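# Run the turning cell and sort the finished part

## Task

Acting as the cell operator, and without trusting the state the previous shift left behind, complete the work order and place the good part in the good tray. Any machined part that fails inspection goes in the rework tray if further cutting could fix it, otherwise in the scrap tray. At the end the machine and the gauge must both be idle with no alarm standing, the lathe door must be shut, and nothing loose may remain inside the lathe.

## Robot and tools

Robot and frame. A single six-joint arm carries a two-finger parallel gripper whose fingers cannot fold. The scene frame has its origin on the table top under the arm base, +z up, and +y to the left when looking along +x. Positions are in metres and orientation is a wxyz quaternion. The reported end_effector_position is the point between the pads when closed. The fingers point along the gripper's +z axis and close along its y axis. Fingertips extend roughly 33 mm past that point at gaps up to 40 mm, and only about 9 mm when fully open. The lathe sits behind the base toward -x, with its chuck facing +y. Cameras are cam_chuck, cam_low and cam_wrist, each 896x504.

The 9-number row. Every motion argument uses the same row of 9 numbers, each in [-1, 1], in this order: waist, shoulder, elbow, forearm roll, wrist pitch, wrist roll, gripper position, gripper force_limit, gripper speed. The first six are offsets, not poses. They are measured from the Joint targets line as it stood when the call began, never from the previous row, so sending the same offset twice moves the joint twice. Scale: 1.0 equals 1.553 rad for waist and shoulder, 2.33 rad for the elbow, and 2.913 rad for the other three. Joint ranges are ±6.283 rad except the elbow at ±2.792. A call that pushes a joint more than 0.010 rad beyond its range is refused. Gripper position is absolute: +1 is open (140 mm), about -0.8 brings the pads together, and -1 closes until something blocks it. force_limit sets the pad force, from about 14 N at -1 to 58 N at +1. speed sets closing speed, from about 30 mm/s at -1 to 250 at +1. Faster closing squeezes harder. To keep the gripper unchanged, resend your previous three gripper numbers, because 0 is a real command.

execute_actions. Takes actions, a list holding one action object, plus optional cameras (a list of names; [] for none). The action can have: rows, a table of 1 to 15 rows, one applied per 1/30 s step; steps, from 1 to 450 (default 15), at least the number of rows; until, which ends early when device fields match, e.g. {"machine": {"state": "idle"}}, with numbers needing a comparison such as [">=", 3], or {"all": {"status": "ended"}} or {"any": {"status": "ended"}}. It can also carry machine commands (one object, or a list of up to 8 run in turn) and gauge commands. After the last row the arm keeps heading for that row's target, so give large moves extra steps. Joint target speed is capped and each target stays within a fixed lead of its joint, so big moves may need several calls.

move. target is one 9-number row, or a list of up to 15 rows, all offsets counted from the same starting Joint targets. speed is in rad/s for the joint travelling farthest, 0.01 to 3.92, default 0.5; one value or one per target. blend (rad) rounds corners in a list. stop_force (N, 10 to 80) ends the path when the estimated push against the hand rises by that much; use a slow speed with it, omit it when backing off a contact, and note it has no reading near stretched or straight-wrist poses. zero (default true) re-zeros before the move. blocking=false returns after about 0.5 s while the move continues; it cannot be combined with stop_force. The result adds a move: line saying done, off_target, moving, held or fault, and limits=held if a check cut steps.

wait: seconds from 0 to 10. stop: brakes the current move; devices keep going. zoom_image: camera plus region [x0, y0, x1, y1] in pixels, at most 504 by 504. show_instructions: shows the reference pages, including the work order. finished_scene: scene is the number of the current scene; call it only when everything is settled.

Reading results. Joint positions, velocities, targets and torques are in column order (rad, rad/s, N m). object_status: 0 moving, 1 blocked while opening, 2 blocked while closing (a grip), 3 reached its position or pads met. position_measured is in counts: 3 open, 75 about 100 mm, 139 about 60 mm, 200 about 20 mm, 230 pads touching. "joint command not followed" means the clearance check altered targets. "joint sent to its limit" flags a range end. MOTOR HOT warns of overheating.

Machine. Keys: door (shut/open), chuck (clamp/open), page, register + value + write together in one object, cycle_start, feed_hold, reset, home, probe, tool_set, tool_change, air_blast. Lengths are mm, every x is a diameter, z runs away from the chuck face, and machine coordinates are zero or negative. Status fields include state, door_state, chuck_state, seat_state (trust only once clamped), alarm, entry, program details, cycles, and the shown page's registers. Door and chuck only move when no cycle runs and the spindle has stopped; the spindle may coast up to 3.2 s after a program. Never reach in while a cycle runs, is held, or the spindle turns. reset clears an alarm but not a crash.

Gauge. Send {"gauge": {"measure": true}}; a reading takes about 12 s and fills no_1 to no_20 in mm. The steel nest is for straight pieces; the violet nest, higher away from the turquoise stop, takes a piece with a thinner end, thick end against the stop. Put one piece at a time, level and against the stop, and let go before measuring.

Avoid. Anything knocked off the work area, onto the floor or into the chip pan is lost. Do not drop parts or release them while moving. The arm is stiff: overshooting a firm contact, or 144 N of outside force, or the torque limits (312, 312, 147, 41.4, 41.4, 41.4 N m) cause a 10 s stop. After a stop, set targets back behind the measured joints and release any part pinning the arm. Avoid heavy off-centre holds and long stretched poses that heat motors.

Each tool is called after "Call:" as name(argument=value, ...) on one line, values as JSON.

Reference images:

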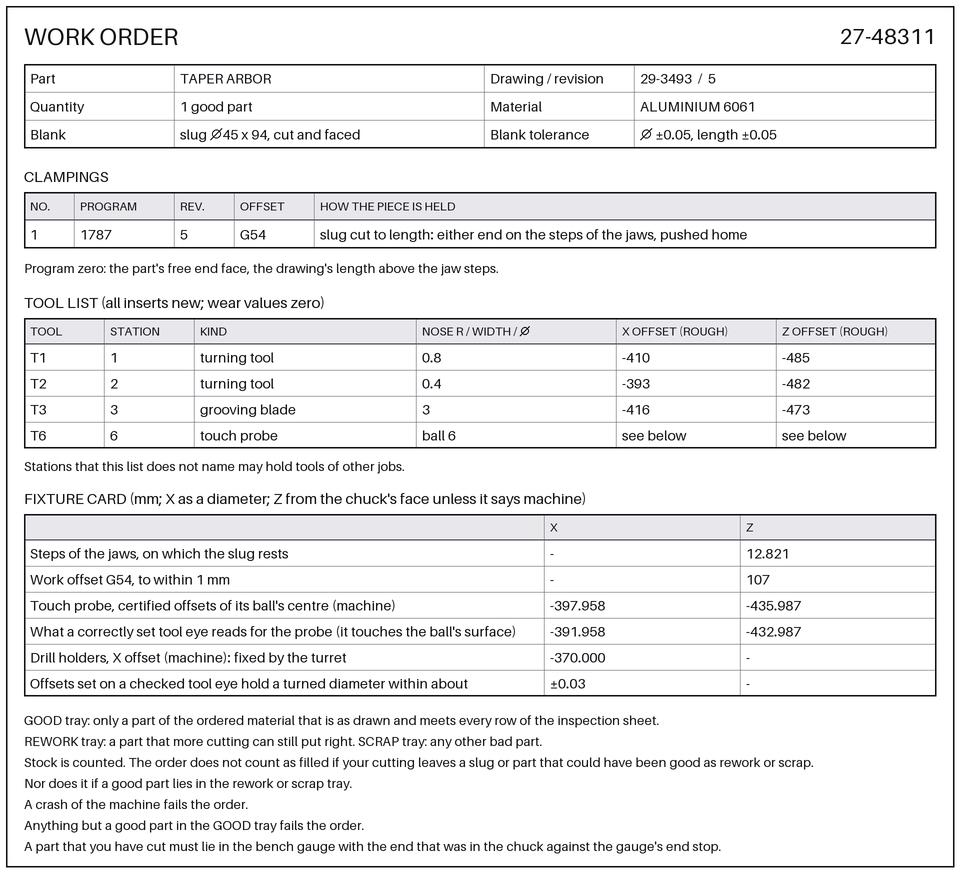

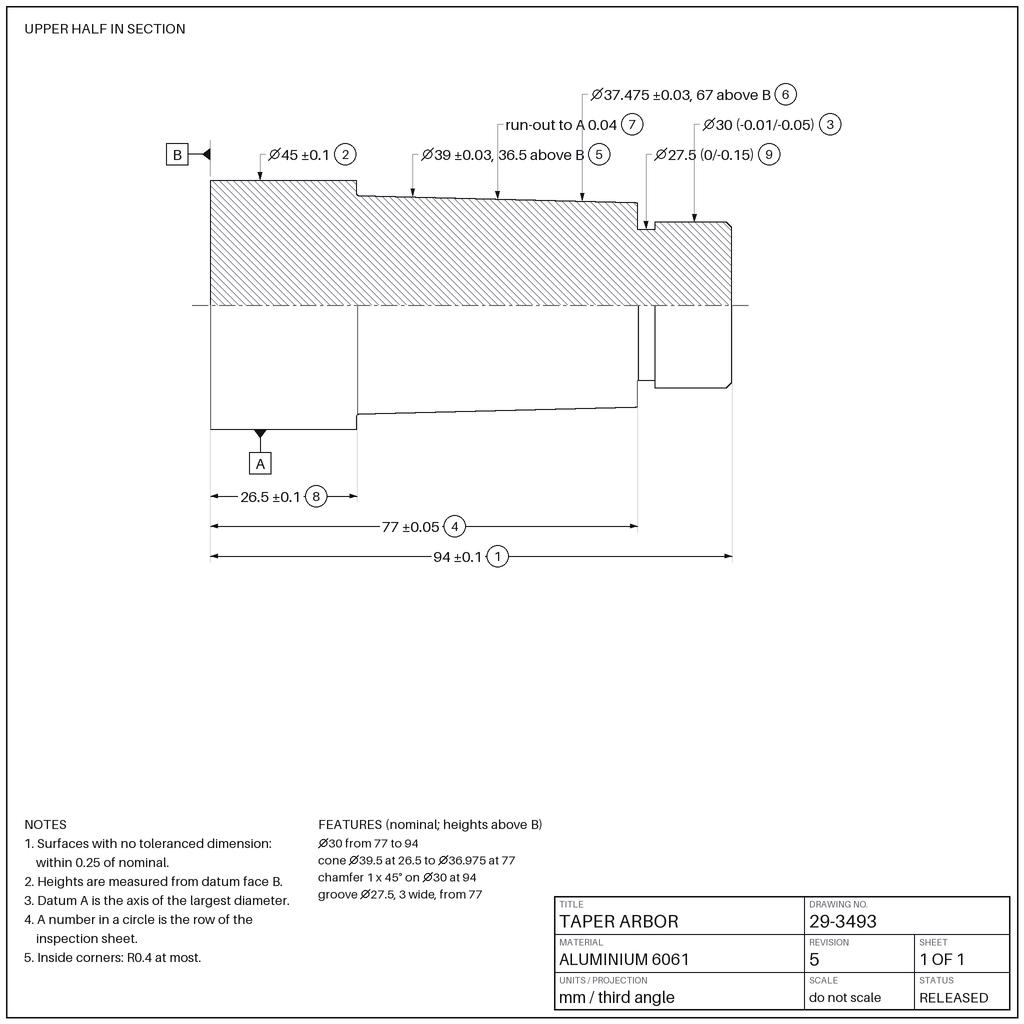

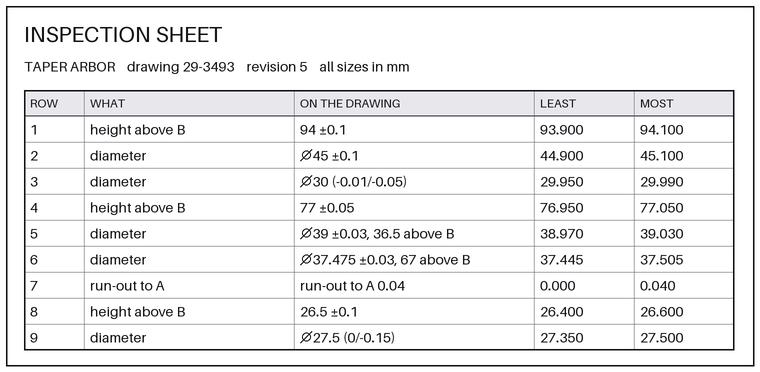

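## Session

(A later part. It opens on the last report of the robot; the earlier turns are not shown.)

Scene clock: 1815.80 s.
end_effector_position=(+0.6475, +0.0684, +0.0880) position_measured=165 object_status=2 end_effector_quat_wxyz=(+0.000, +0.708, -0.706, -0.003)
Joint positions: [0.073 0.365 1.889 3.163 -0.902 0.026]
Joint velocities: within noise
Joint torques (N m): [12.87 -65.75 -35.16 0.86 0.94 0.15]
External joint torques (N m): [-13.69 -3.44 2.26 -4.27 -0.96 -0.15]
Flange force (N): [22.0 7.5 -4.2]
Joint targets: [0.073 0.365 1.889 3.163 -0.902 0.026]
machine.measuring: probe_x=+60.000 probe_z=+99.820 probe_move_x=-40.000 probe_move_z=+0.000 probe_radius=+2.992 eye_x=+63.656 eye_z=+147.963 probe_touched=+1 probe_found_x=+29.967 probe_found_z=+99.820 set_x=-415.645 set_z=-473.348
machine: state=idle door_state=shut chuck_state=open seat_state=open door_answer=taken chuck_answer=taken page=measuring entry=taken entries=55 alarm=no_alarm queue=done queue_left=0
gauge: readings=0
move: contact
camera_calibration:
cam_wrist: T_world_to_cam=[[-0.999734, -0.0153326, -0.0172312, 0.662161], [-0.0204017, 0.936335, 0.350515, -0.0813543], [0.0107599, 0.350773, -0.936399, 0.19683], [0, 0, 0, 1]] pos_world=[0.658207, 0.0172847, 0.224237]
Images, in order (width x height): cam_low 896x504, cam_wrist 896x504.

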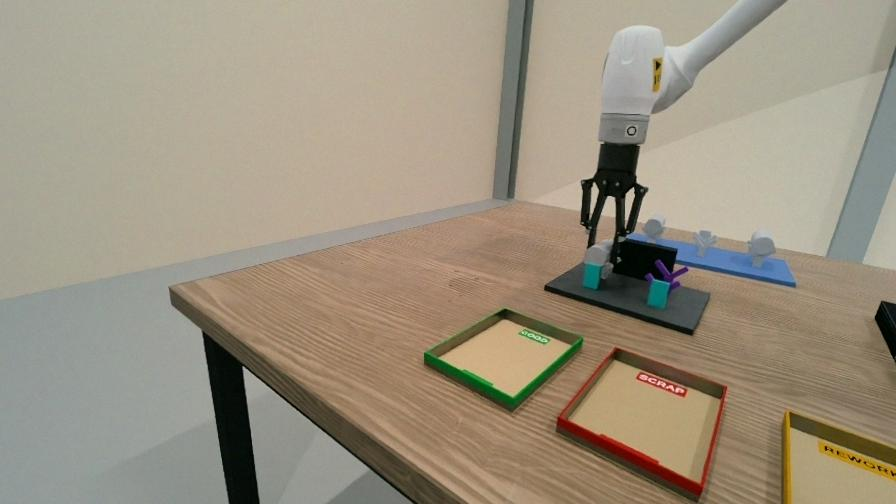

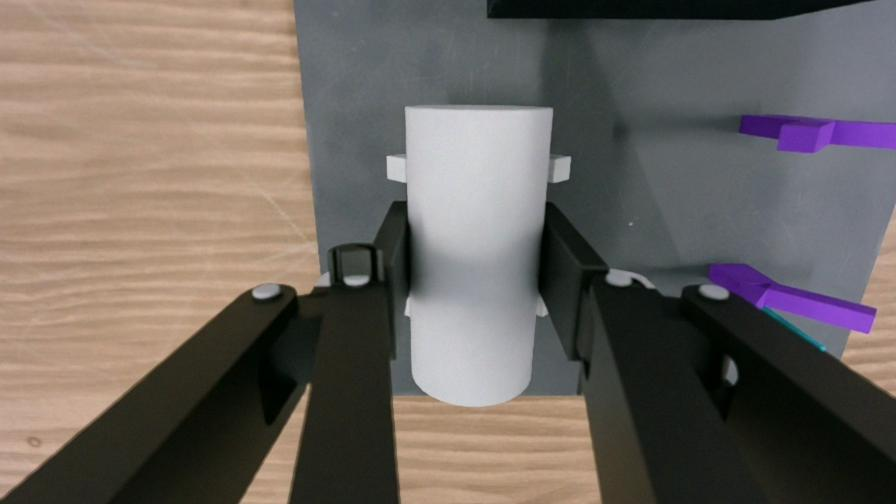

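Call:
move(target=[0,0.0004,0.00025,0,0.0004,0,-1,0.1,-1], speed=0.01, cameras=[])

Call:
execute_actions(actions=[{"rows":[[0,0,0,0,0,0,-0.08,0.1,-1]],"steps":30}], cameras=["cam_wrist","cam_low"])

Scene clock: 1821.80 s.
end_effector_position=(+0.6474, +0.0684, +0.0873) position_measured=165 object_status=2 end_effector_quat_wxyz=(+0.000, +0.708, -0.706, -0.003)
Joint positions: [0.073 0.365 1.89 3.163 -0.9 0.026]
Joint velocities: within noise
Joint torques (N m): [12.89 -55.14 -28.73 0.56 1.63 -0.15]
External joint torques (N m): [-13.8 -14.03 -4 -3.96 -1.66 0.15]
Flange force (N): [21.5 8.8 -21.1]
Joint targets: [0.073 0.365 1.890 3.163 -0.900 0.026]
machine.measuring: probe_x=+60.000 probe_z=+99.820 probe_move_x=-40.000 probe_move_z=+0.000 probe_radius=+2.992 eye_x=+63.656 eye_z=+147.963 probe_touched=+1 probe_found_x=+29.967 probe_found_z=+99.820 set_x=-415.645 set_z=-473.348
machine: state=idle door_state=shut chuck_state=open seat_state=open door_answer=taken chuck_answer=taken page=measuring entry=taken entries=55 alarm=no_alarm queue=done queue_left=0
gauge: readings=0
move: done
No camera images: "cameras" was empty.

Scene clock: 1823.00 s.
end_effector_position=(+0.6474, +0.0684, +0.0873) position_measured=139 object_status=3 end_effector_quat_wxyz=(+0.000, +0.708, -0.706, -0.003)
Joint positions: [0.073 0.365 1.89 3.163 -0.9 0.026]
Joint velocities: within noise
Joint torques (N m): [3.55 -66.21 -34.47 -3.32 0.61 -0.09]
External joint torques (N m): [-4.75 -2.92 1.65 -0.09 -0.64 0.09]
Flange force (N): [7.7 6.4 -3.2]
Joint targets: [0.073 0.365 1.890 3.163 -0.900 0.026]
machine.measuring: probe_x=+60.000 probe_z=+99.820 probe_move_x=-40.000 probe_move_z=+0.000 probe_radius=+2.992 eye_x=+63.656 eye_z=+147.963 probe_touched=+1 probe_found_x=+29.967 probe_found_z=+99.820 set_x=-415.645 set_z=-473.348
machine: state=idle door_state=shut chuck_state=open seat_state=open door_answer=taken chuck_answer=taken page=measuring entry=taken entries=55 alarm=no_alarm queue=done queue_left=0
gauge: readings=0
camera_calibration:
cam_wrist: T_world_to_cam=[[-0.999734, -0.0153326, -0.0172312, 0.662049], [-0.0204017, 0.936335, 0.350515, -0.081111], [0.0107599, 0.350773, -0.936399, 0.196176], [0, 0, 0, 1]] pos_world=[0.658107, 0.0172847, 0.223537]
Images, in order (width x height): cam_low 896x504, cam_wrist 896x504.

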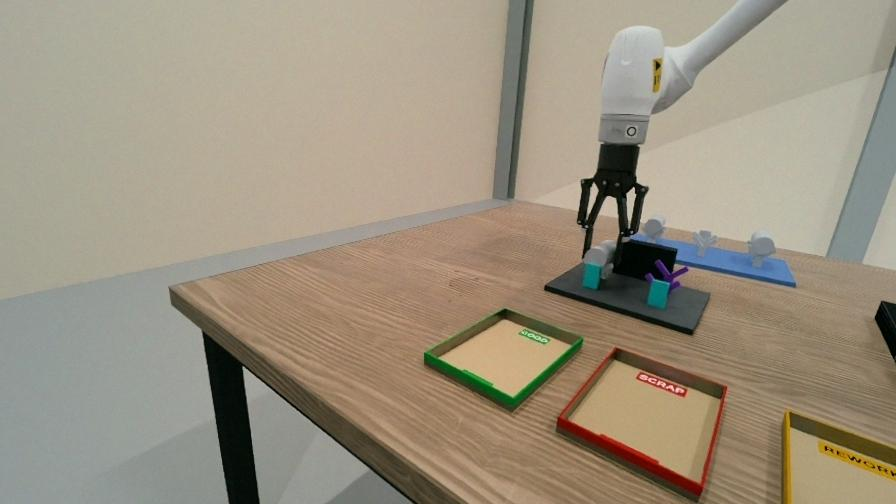

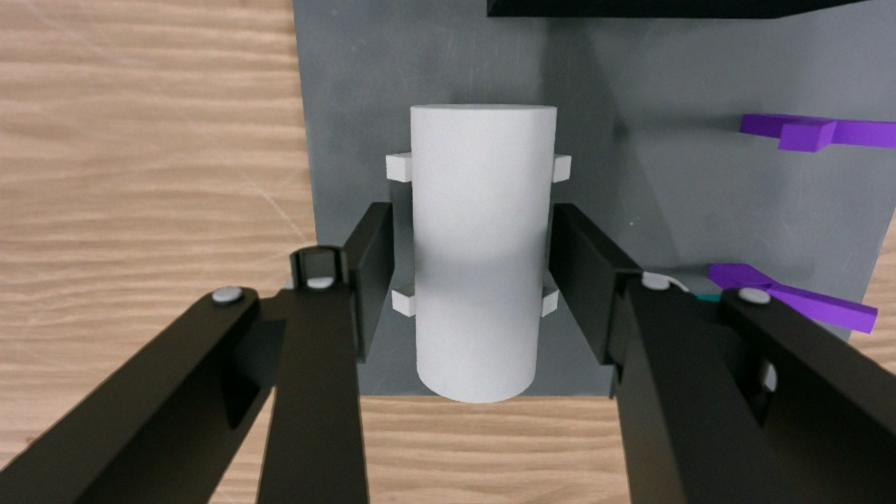

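Call:
execute_actions(actions=[{"gauge":{"measure":true},"steps":420,"until":{"gauge":{"readings":["=",1]}}}], cameras=["cam_wrist"])

Scene clock: 1845.27 s.
end_effector_position=(+0.6474, +0.0684, +0.0873) position_measured=139 object_status=3 end_effector_quat_wxyz=(+0.000, +0.708, -0.706, -0.003)
Joint positions: [0.073 0.365 1.89 3.163 -0.9 0.026]
Joint velocities: within noise
Joint torques (N m): [3.43 -66.06 -34.48 -3.33 0.62 -0.1]
External joint torques (N m): [-4.51 -3.02 1.9 -0.06 -0.66 0.1]
Flange force (N): [7.4 7.1 -3.1]
Joint targets: [0.073 0.365 1.890 3.163 -0.900 0.026]
Tool commands: gripper/position=-0.08 gripper/force_limit=+0.1 gripper/speed=-1.0
machine.measuring: probe_x=+60.000 probe_z=+99.820 probe_move_x=-40.000 probe_move_z=+0.000 probe_radius=+2.992 eye_x=+63.656 eye_z=+147.963 probe_touched=+1 probe_found_x=+29.967 probe_found_z=+99.820 set_x=-415.645 set_z=-473.348
machine: state=idle door_state=shut chuck_state=open seat_state=open door_answer=taken chuck_answer=taken page=measuring entry=taken entries=55 alarm=no_alarm queue=done queue_left=0
gauge: message=started readings=1 no_1=93.973 no_2=44.994 no_3=29.968 no_4=76.995 no_5=38.995 no_6=37.470 no_7=0.006 no_8=26.493 no_9=27.421
camera_calibration:
cam_wrist: T_world_to_cam=[[-0.999734, -0.0153326, -0.0172312, 0.662049], [-0.0204017, 0.936335, 0.350515, -0.081111], [0.0107599, 0.350773, -0.936399, 0.196176], [0, 0, 0, 1]] pos_world=[0.658107, 0.0172847, 0.223537]
Images, in order (width x height): cam_wrist 896x504.

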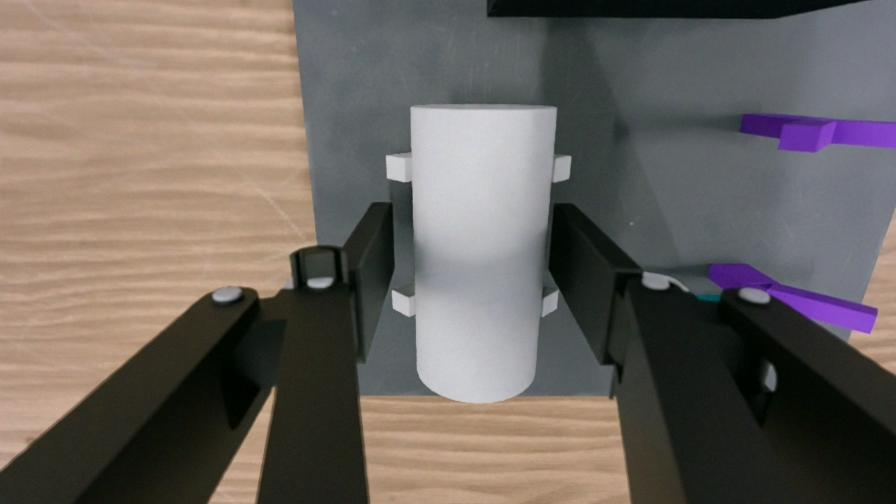

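Call:
move(target=[0,-0.0071,-0.0036,0,-0.0067,0,-0.08,0.1,-1], speed=0.05, cameras=[])

Call:
execute_actions(actions=[{"rows":[[0,0,0,0,0,0,-1,0.1,-1]],"steps":60}], cameras=["cam_wrist"])

Scene clock: 1880.43 s.
end_effector_position=(+0.6477, +0.0686, +0.0982) position_measured=139 object_status=3 end_effector_quat_wxyz=(+0.000, +0.708, -0.706, -0.003)
Joint positions: [0.073 0.354 1.881 3.163 -0.92 0.026]
Joint velocities: within noise
Joint torques (N m): [3.36 -65.28 -35.06 -3.41 0.63 -0.11]
External joint torques (N m): [-4.66 -3.17 1.87 -0.05 -0.66 0.11]
Flange force (N): [7.6 7.3 -3.2]
Joint targets: [0.073 0.354 1.881 3.163 -0.920 0.026]
machine.measuring: probe_x=+60.000 probe_z=+99.820 probe_move_x=-40.000 probe_move_z=+0.000 probe_radius=+2.992 eye_x=+63.656 eye_z=+147.963 probe_touched=+1 probe_found_x=+29.967 probe_found_z=+99.820 set_x=-415.645 set_z=-473.348
machine: state=idle door_state=shut chuck_state=open seat_state=open door_answer=taken chuck_answer=taken page=measuring entry=taken entries=55 alarm=no_alarm queue=done queue_left=0
gauge: message=started readings=1 no_1=93.973 no_2=44.994 no_3=29.968 no_4=76.995 no_5=38.995 no_6=37.470 no_7=0.006 no_8=26.493 no_9=27.421
move: done
No camera images: "cameras" was empty.

Scene clock: 1882.63 s.
end_effector_position=(+0.6477, +0.0686, +0.0982) position_measured=165 object_status=2 end_effector_quat_wxyz=(+0.000, +0.708, -0.706, -0.003)
Joint positions: [0.073 0.354 1.881 3.163 -0.92 0.026]
Joint velocities: within noise
Joint torques (N m): [0.06 -51.12 -65.68 -3.65 25.06 0.02]
External joint torques (N m): [-1.43 -17.32 32.43 0.19 -25.09 -0.02]
Flange force (N): [8.7 71.4 -38.2]
Joint targets: [0.073 0.354 1.881 3.163 -0.920 0.026]
machine.measuring: probe_x=+60.000 probe_z=+99.820 probe_move_x=-40.000 probe_move_z=+0.000 probe_radius=+2.992 eye_x=+63.656 eye_z=+147.963 probe_touched=+1 probe_found_x=+29.967 probe_found_z=+99.820 set_x=-415.645 set_z=-473.348
machine: state=idle door_state=shut chuck_state=open seat_state=open door_answer=taken chuck_answer=taken page=measuring entry=taken entries=55 alarm=no_alarm queue=done queue_left=0
gauge: message=started readings=1 no_1=93.973 no_2=44.994 no_3=29.968 no_4=76.995 no_5=38.995 no_6=37.470 no_7=0.006 no_8=26.493 no_9=27.421
camera_calibration:
cam_wrist: T_world_to_cam=[[-0.99973, -0.0156796, -0.0171513, 0.662524], [-0.020701, 0.93625, 0.350725, -0.0849635], [0.0105587, 0.350986, -0.936321, 0.20642], [0, 0, 0, 1]] pos_world=[0.658406, 0.0174846, 0.234438]
Images, in order (width x height): cam_wrist 896x504.

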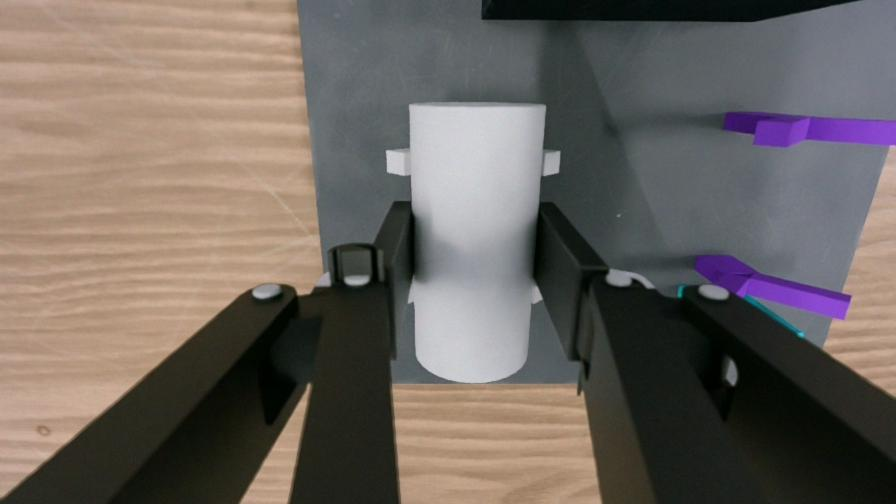

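Call:
move(target=[[0,-0.0142,-0.0053,0,-0.0118,0,-1,0.1,-1],[0,-0.0603,-0.0375,0,-0.0622,0,-1,0.1,-1],[0.34,0.0983,-0.1532,0,-0.0703,0.1813,-1,0.1,-1]], speed=[0.03,0.2,0.5], blend=[0.002,0.02,0], cameras=["cam_wrist","cam_low"])

Scene clock: 1897.13 s.
end_effector_position=(+0.6475, +0.4665, +0.1501) position_measured=165 object_status=2 end_effector_quat_wxyz=(+0.006, +0.710, -0.705, -0.003)
Joint positions: [0.602 0.507 1.524 3.163 -1.125 0.554]
Joint velocities: within noise
Joint torques (N m): [3.06 -87.28 -41.51 -3.82 0.56 -0.09]
External joint torques (N m): [-4.88 -0.68 3.95 -0.09 -0.64 0.09]
Flange force (N): [10.5 4.6 1.9]
Joint targets: [0.602 0.507 1.524 3.163 -1.125 0.554]
machine.measuring: probe_x=+60.000 probe_z=+99.820 probe_move_x=-40.000 probe_move_z=+0.000 probe_radius=+2.992 eye_x=+63.656 eye_z=+147.963 probe_touched=+1 probe_found_x=+29.967 probe_found_z=+99.820 set_x=-415.645 set_z=-473.348
machine: state=idle door_state=shut chuck_state=open seat_state=open door_answer=taken chuck_answer=taken page=measuring entry=taken entries=55 alarm=no_alarm queue=done queue_left=0
gauge: message=started readings=1 no_1=93.973 no_2=44.994 no_3=29.968 no_4=76.995 no_5=38.995 no_6=37.470 no_7=0.006 no_8=26.493 no_9=27.421
move: done
camera_calibration:
cam_wrist: T_world_to_cam=[[-0.99977, -0.01953, -0.00880524, 0.670125], [-0.0213665, 0.938871, 0.343604, -0.475435], [0.00155641, 0.343714, -0.939073, 0.124955], [0, 0, 0, 1]] pos_world=[0.659618, 0.416511, 0.286604]
Images, in order (width x height): cam_low 896x504, cam_wrist 896x504.

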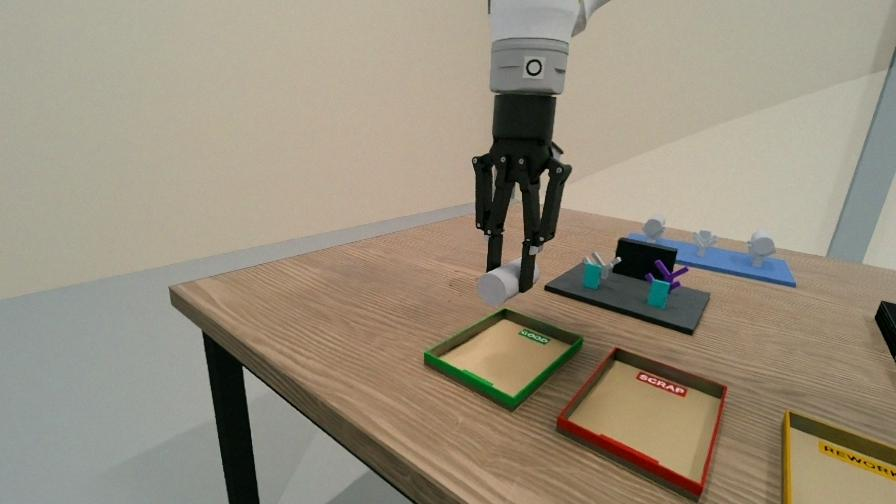

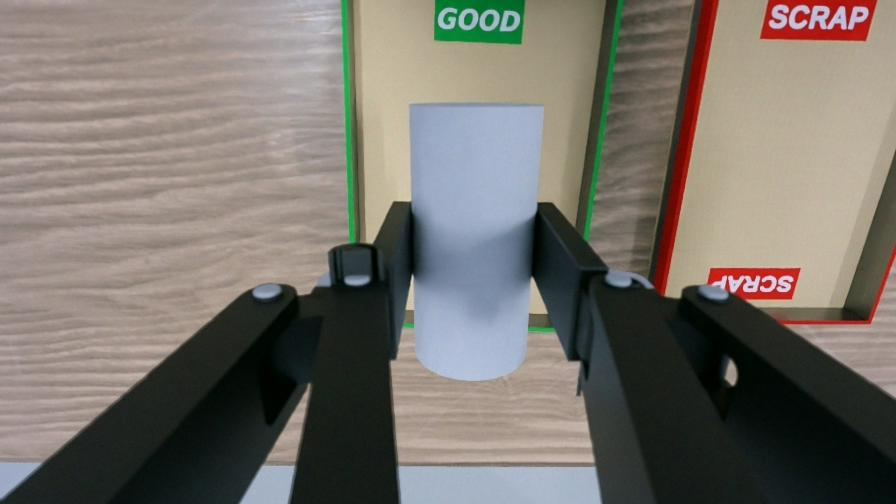

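Call:
move(target=[[0,0.0491,0.0303,0,0.0504,0,-1,0.1,-1],[0,0.0639,0.0364,0,0.0632,0,-1,0.1,-1]], speed=[0.08,0.012], stop_force=10, cameras=["cam_wrist","cam_low"])

Call:
zoom_image(camera="cam_low", region=[420, 240, 600, 420])

Scene clock: 1913.00 s.
end_effector_position=(+0.6477, +0.4642, +0.0505) position_measured=165 object_status=2 end_effector_quat_wxyz=(+0.006, +0.709, -0.706, -0.002)
Joint positions: [0.602 0.587 1.597 3.163 -0.971 0.554]
Joint velocities: within noise
Joint torques (N m): [4.22 -71.28 -30.54 -3.28 3.52 -0.06]
External joint torques (N m): [-5.39 -20.67 -3.78 -0.28 -3.59 0.07]
Flange force (N): [14.1 9.2 -26.6]
Joint targets: [0.602 0.588 1.597 3.163 -0.971 0.554]
machine.measuring: probe_x=+60.000 probe_z=+99.820 probe_move_x=-40.000 probe_move_z=+0.000 probe_radius=+2.992 eye_x=+63.656 eye_z=+147.963 probe_touched=+1 probe_found_x=+29.967 probe_found_z=+99.820 set_x=-415.645 set_z=-473.348
machine: state=idle door_state=shut chuck_state=open seat_state=open door_answer=taken chuck_answer=taken page=measuring entry=taken entries=55 alarm=no_alarm queue=done queue_left=0
gauge: message=started readings=1 no_1=93.973 no_2=44.994 no_3=29.968 no_4=76.995 no_5=38.995 no_6=37.470 no_7=0.006 no_8=26.493 no_9=27.421
move: contact; path passed 1 of 2 targets; the wrist pitch is farthest, 0.030 rad from its target
camera_calibration:
cam_wrist: T_world_to_cam=[[-0.999812, -0.0167367, -0.00978449, 0.668164], [-0.0190748, 0.939446, 0.342167, -0.440662], [0.00346524, 0.342289, -0.939588, 0.0316981], [0, 0, 0, 1]] pos_world=[0.659523, 0.414311, 0.187101]
Images, in order (width x height): cam_low 896x504, cam_wrist 896x504.

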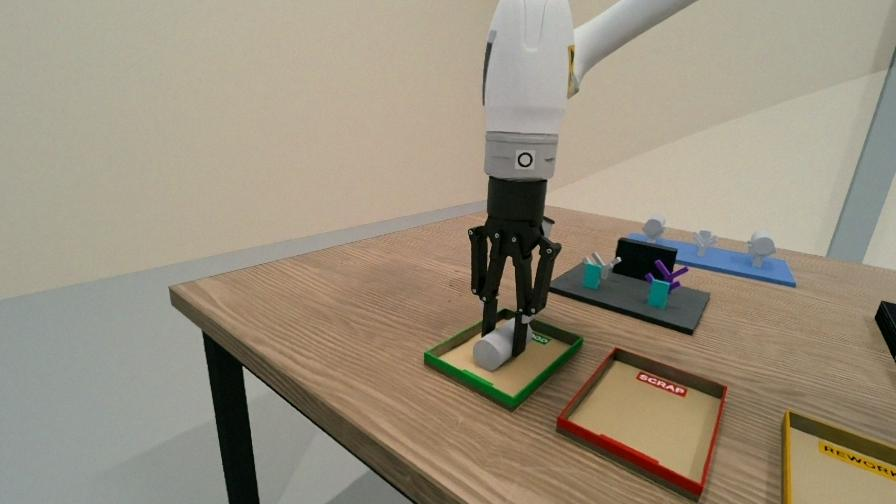

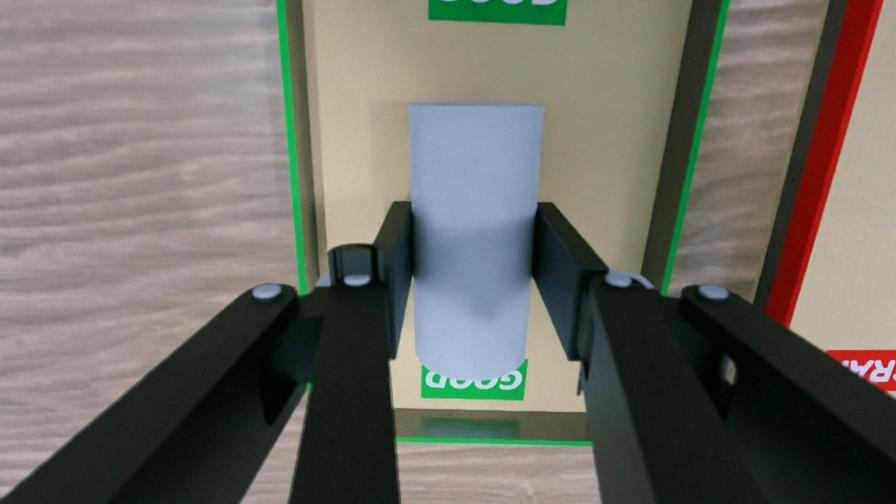

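Scaled by 2.800 from the camera's 896x504 image, which has a finer 1280x720 frame.

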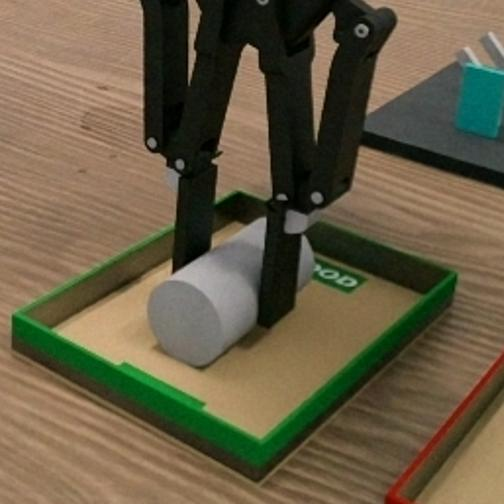

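Call:
execute_actions(actions=[{"rows":[[0,0,0,0,0,0,-0.2,0.1,-1]],"steps":30}], cameras=["cam_low"])

Call:
move(target=[[0,-0.02,-0.008,0,-0.018,0,-0.2,0.1,-1],[-0.1,-0.1,-0.0,0,-0.05,0,-0.2,0.1,-1]], speed=[0.05,0.4], cameras=["cam_low","cam_wrist"])

Call:
zoom_image(camera="cam_low", region=[420, 280, 600, 420])

Scene clock: 1921.17 s.
end_effector_position=(+0.6477, +0.4641, +0.0505) position_measured=154 object_status=3 end_effector_quat_wxyz=(+0.006, +0.709, -0.706, -0.002)
Joint positions: [0.602 0.588 1.597 3.163 -0.971 0.554]
Joint velocities: within noise
Joint torques (N m): [3.02 -88.22 -36.08 -3.53 0.53 -0.14]
External joint torques (N m): [-4.04 -3.67 1.81 -0.02 -0.6 0.14]
Flange force (N): [8.9 4.4 -3.3]
Joint targets: [0.602 0.588 1.597 3.163 -0.971 0.554]
machine.measuring: probe_x=+60.000 probe_z=+99.820 probe_move_x=-40.000 probe_move_z=+0.000 probe_radius=+2.992 eye_x=+63.656 eye_z=+147.963 probe_touched=+1 probe_found_x=+29.967 probe_found_z=+99.820 set_x=-415.645 set_z=-473.348
machine: state=idle door_state=shut chuck_state=open seat_state=open door_answer=taken chuck_answer=taken page=measuring entry=taken entries=55 alarm=no_alarm queue=done queue_left=0
gauge: message=started readings=1 no_1=93.973 no_2=44.994 no_3=29.968 no_4=76.995 no_5=38.995 no_6=37.470 no_7=0.006 no_8=26.493 no_9=27.421
Images, in order (width x height): cam_low 896x504.

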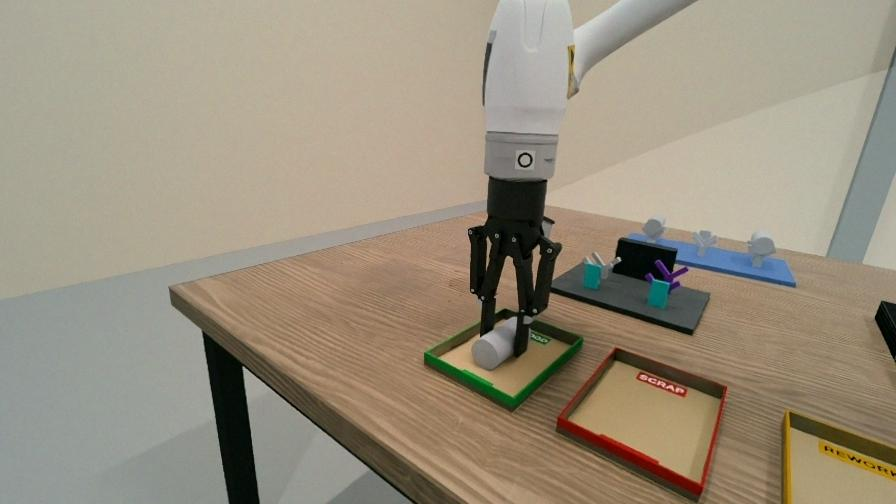

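Scene clock: 1922.97 s.
end_effector_position=(+0.6768, +0.3457, +0.1737) position_measured=154 object_status=3 end_effector_quat_wxyz=(+0.000, -0.653, +0.758, +0.002)
Joint positions: [0.446 0.432 1.597 3.163 -1.117 0.554]
Joint velocities: within noise
Joint torques (N m): [3.18 -77.57 -39.65 -3.84 0.63 -0.12]
External joint torques (N m): [-4.28 -3.65 1.7 -0.08 -0.66 0.12]
Flange force (N): [9.5 4.1 -2.2]
Joint targets: [0.446 0.432 1.597 3.163 -1.117 0.554]
machine.measuring: probe_x=+60.000 probe_z=+99.820 probe_move_x=-40.000 probe_move_z=+0.000 probe_radius=+2.992 eye_x=+63.656 eye_z=+147.963 probe_touched=+1 probe_found_x=+29.967 probe_found_z=+99.820 set_x=-415.645 set_z=-473.348
machine: state=idle door_state=shut chuck_state=open seat_state=open door_answer=taken chuck_answer=taken page=measuring entry=taken entries=55 alarm=no_alarm queue=done queue_left=0
gauge: message=started readings=1 no_1=93.973 no_2=44.994 no_3=29.968 no_4=76.995 no_5=38.995 no_6=37.470 no_7=0.006 no_8=26.493 no_9=27.421
move: done
camera_calibration:
cam_wrist: T_world_to_cam=[[-0.990613, 0.135386, -0.0188585, 0.639235], [0.12032, 0.929092, 0.349731, -0.463011], [0.06487, 0.344179, -0.93666, 0.145254], [0, 0, 0, 1]] pos_world=[0.679521, 0.293643, 0.310037]
Images, in order (width x height): cam_low 896x504, cam_wrist 896x504.

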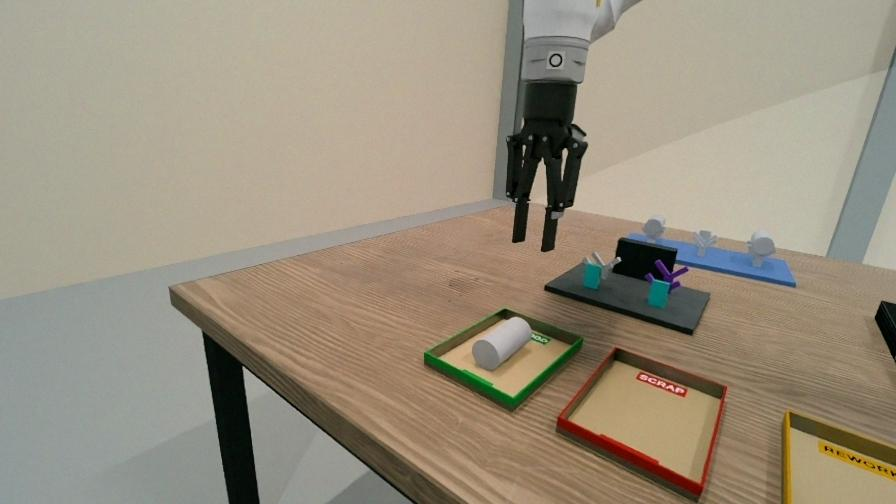

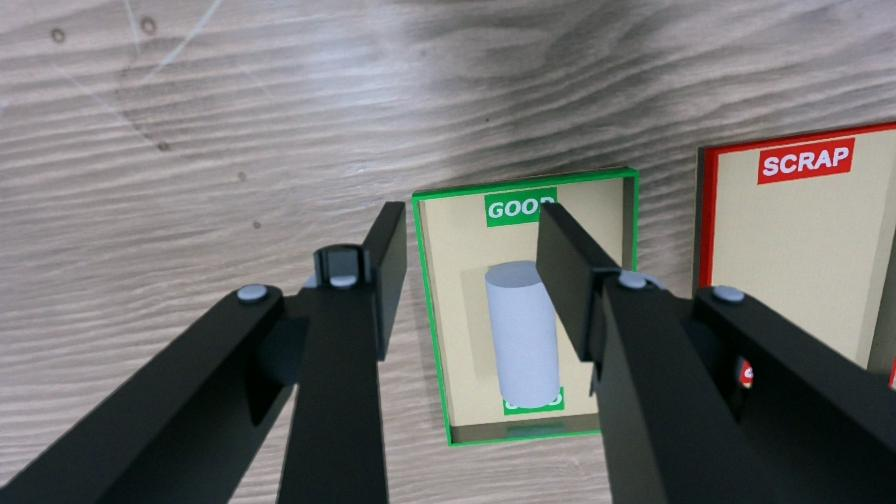

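Scaled by 2.800 from the camera's 896x504 image, which has a finer 1280x720 frame.

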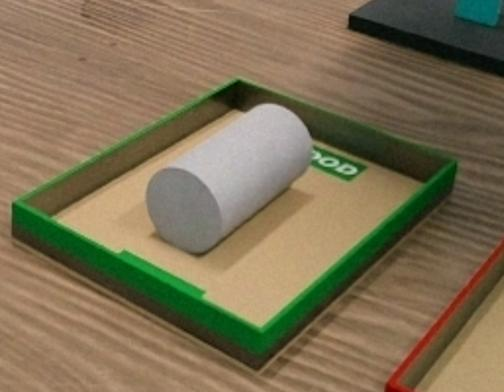

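Call:
finished_scene(scene=1)

The scene is finished: the task was done.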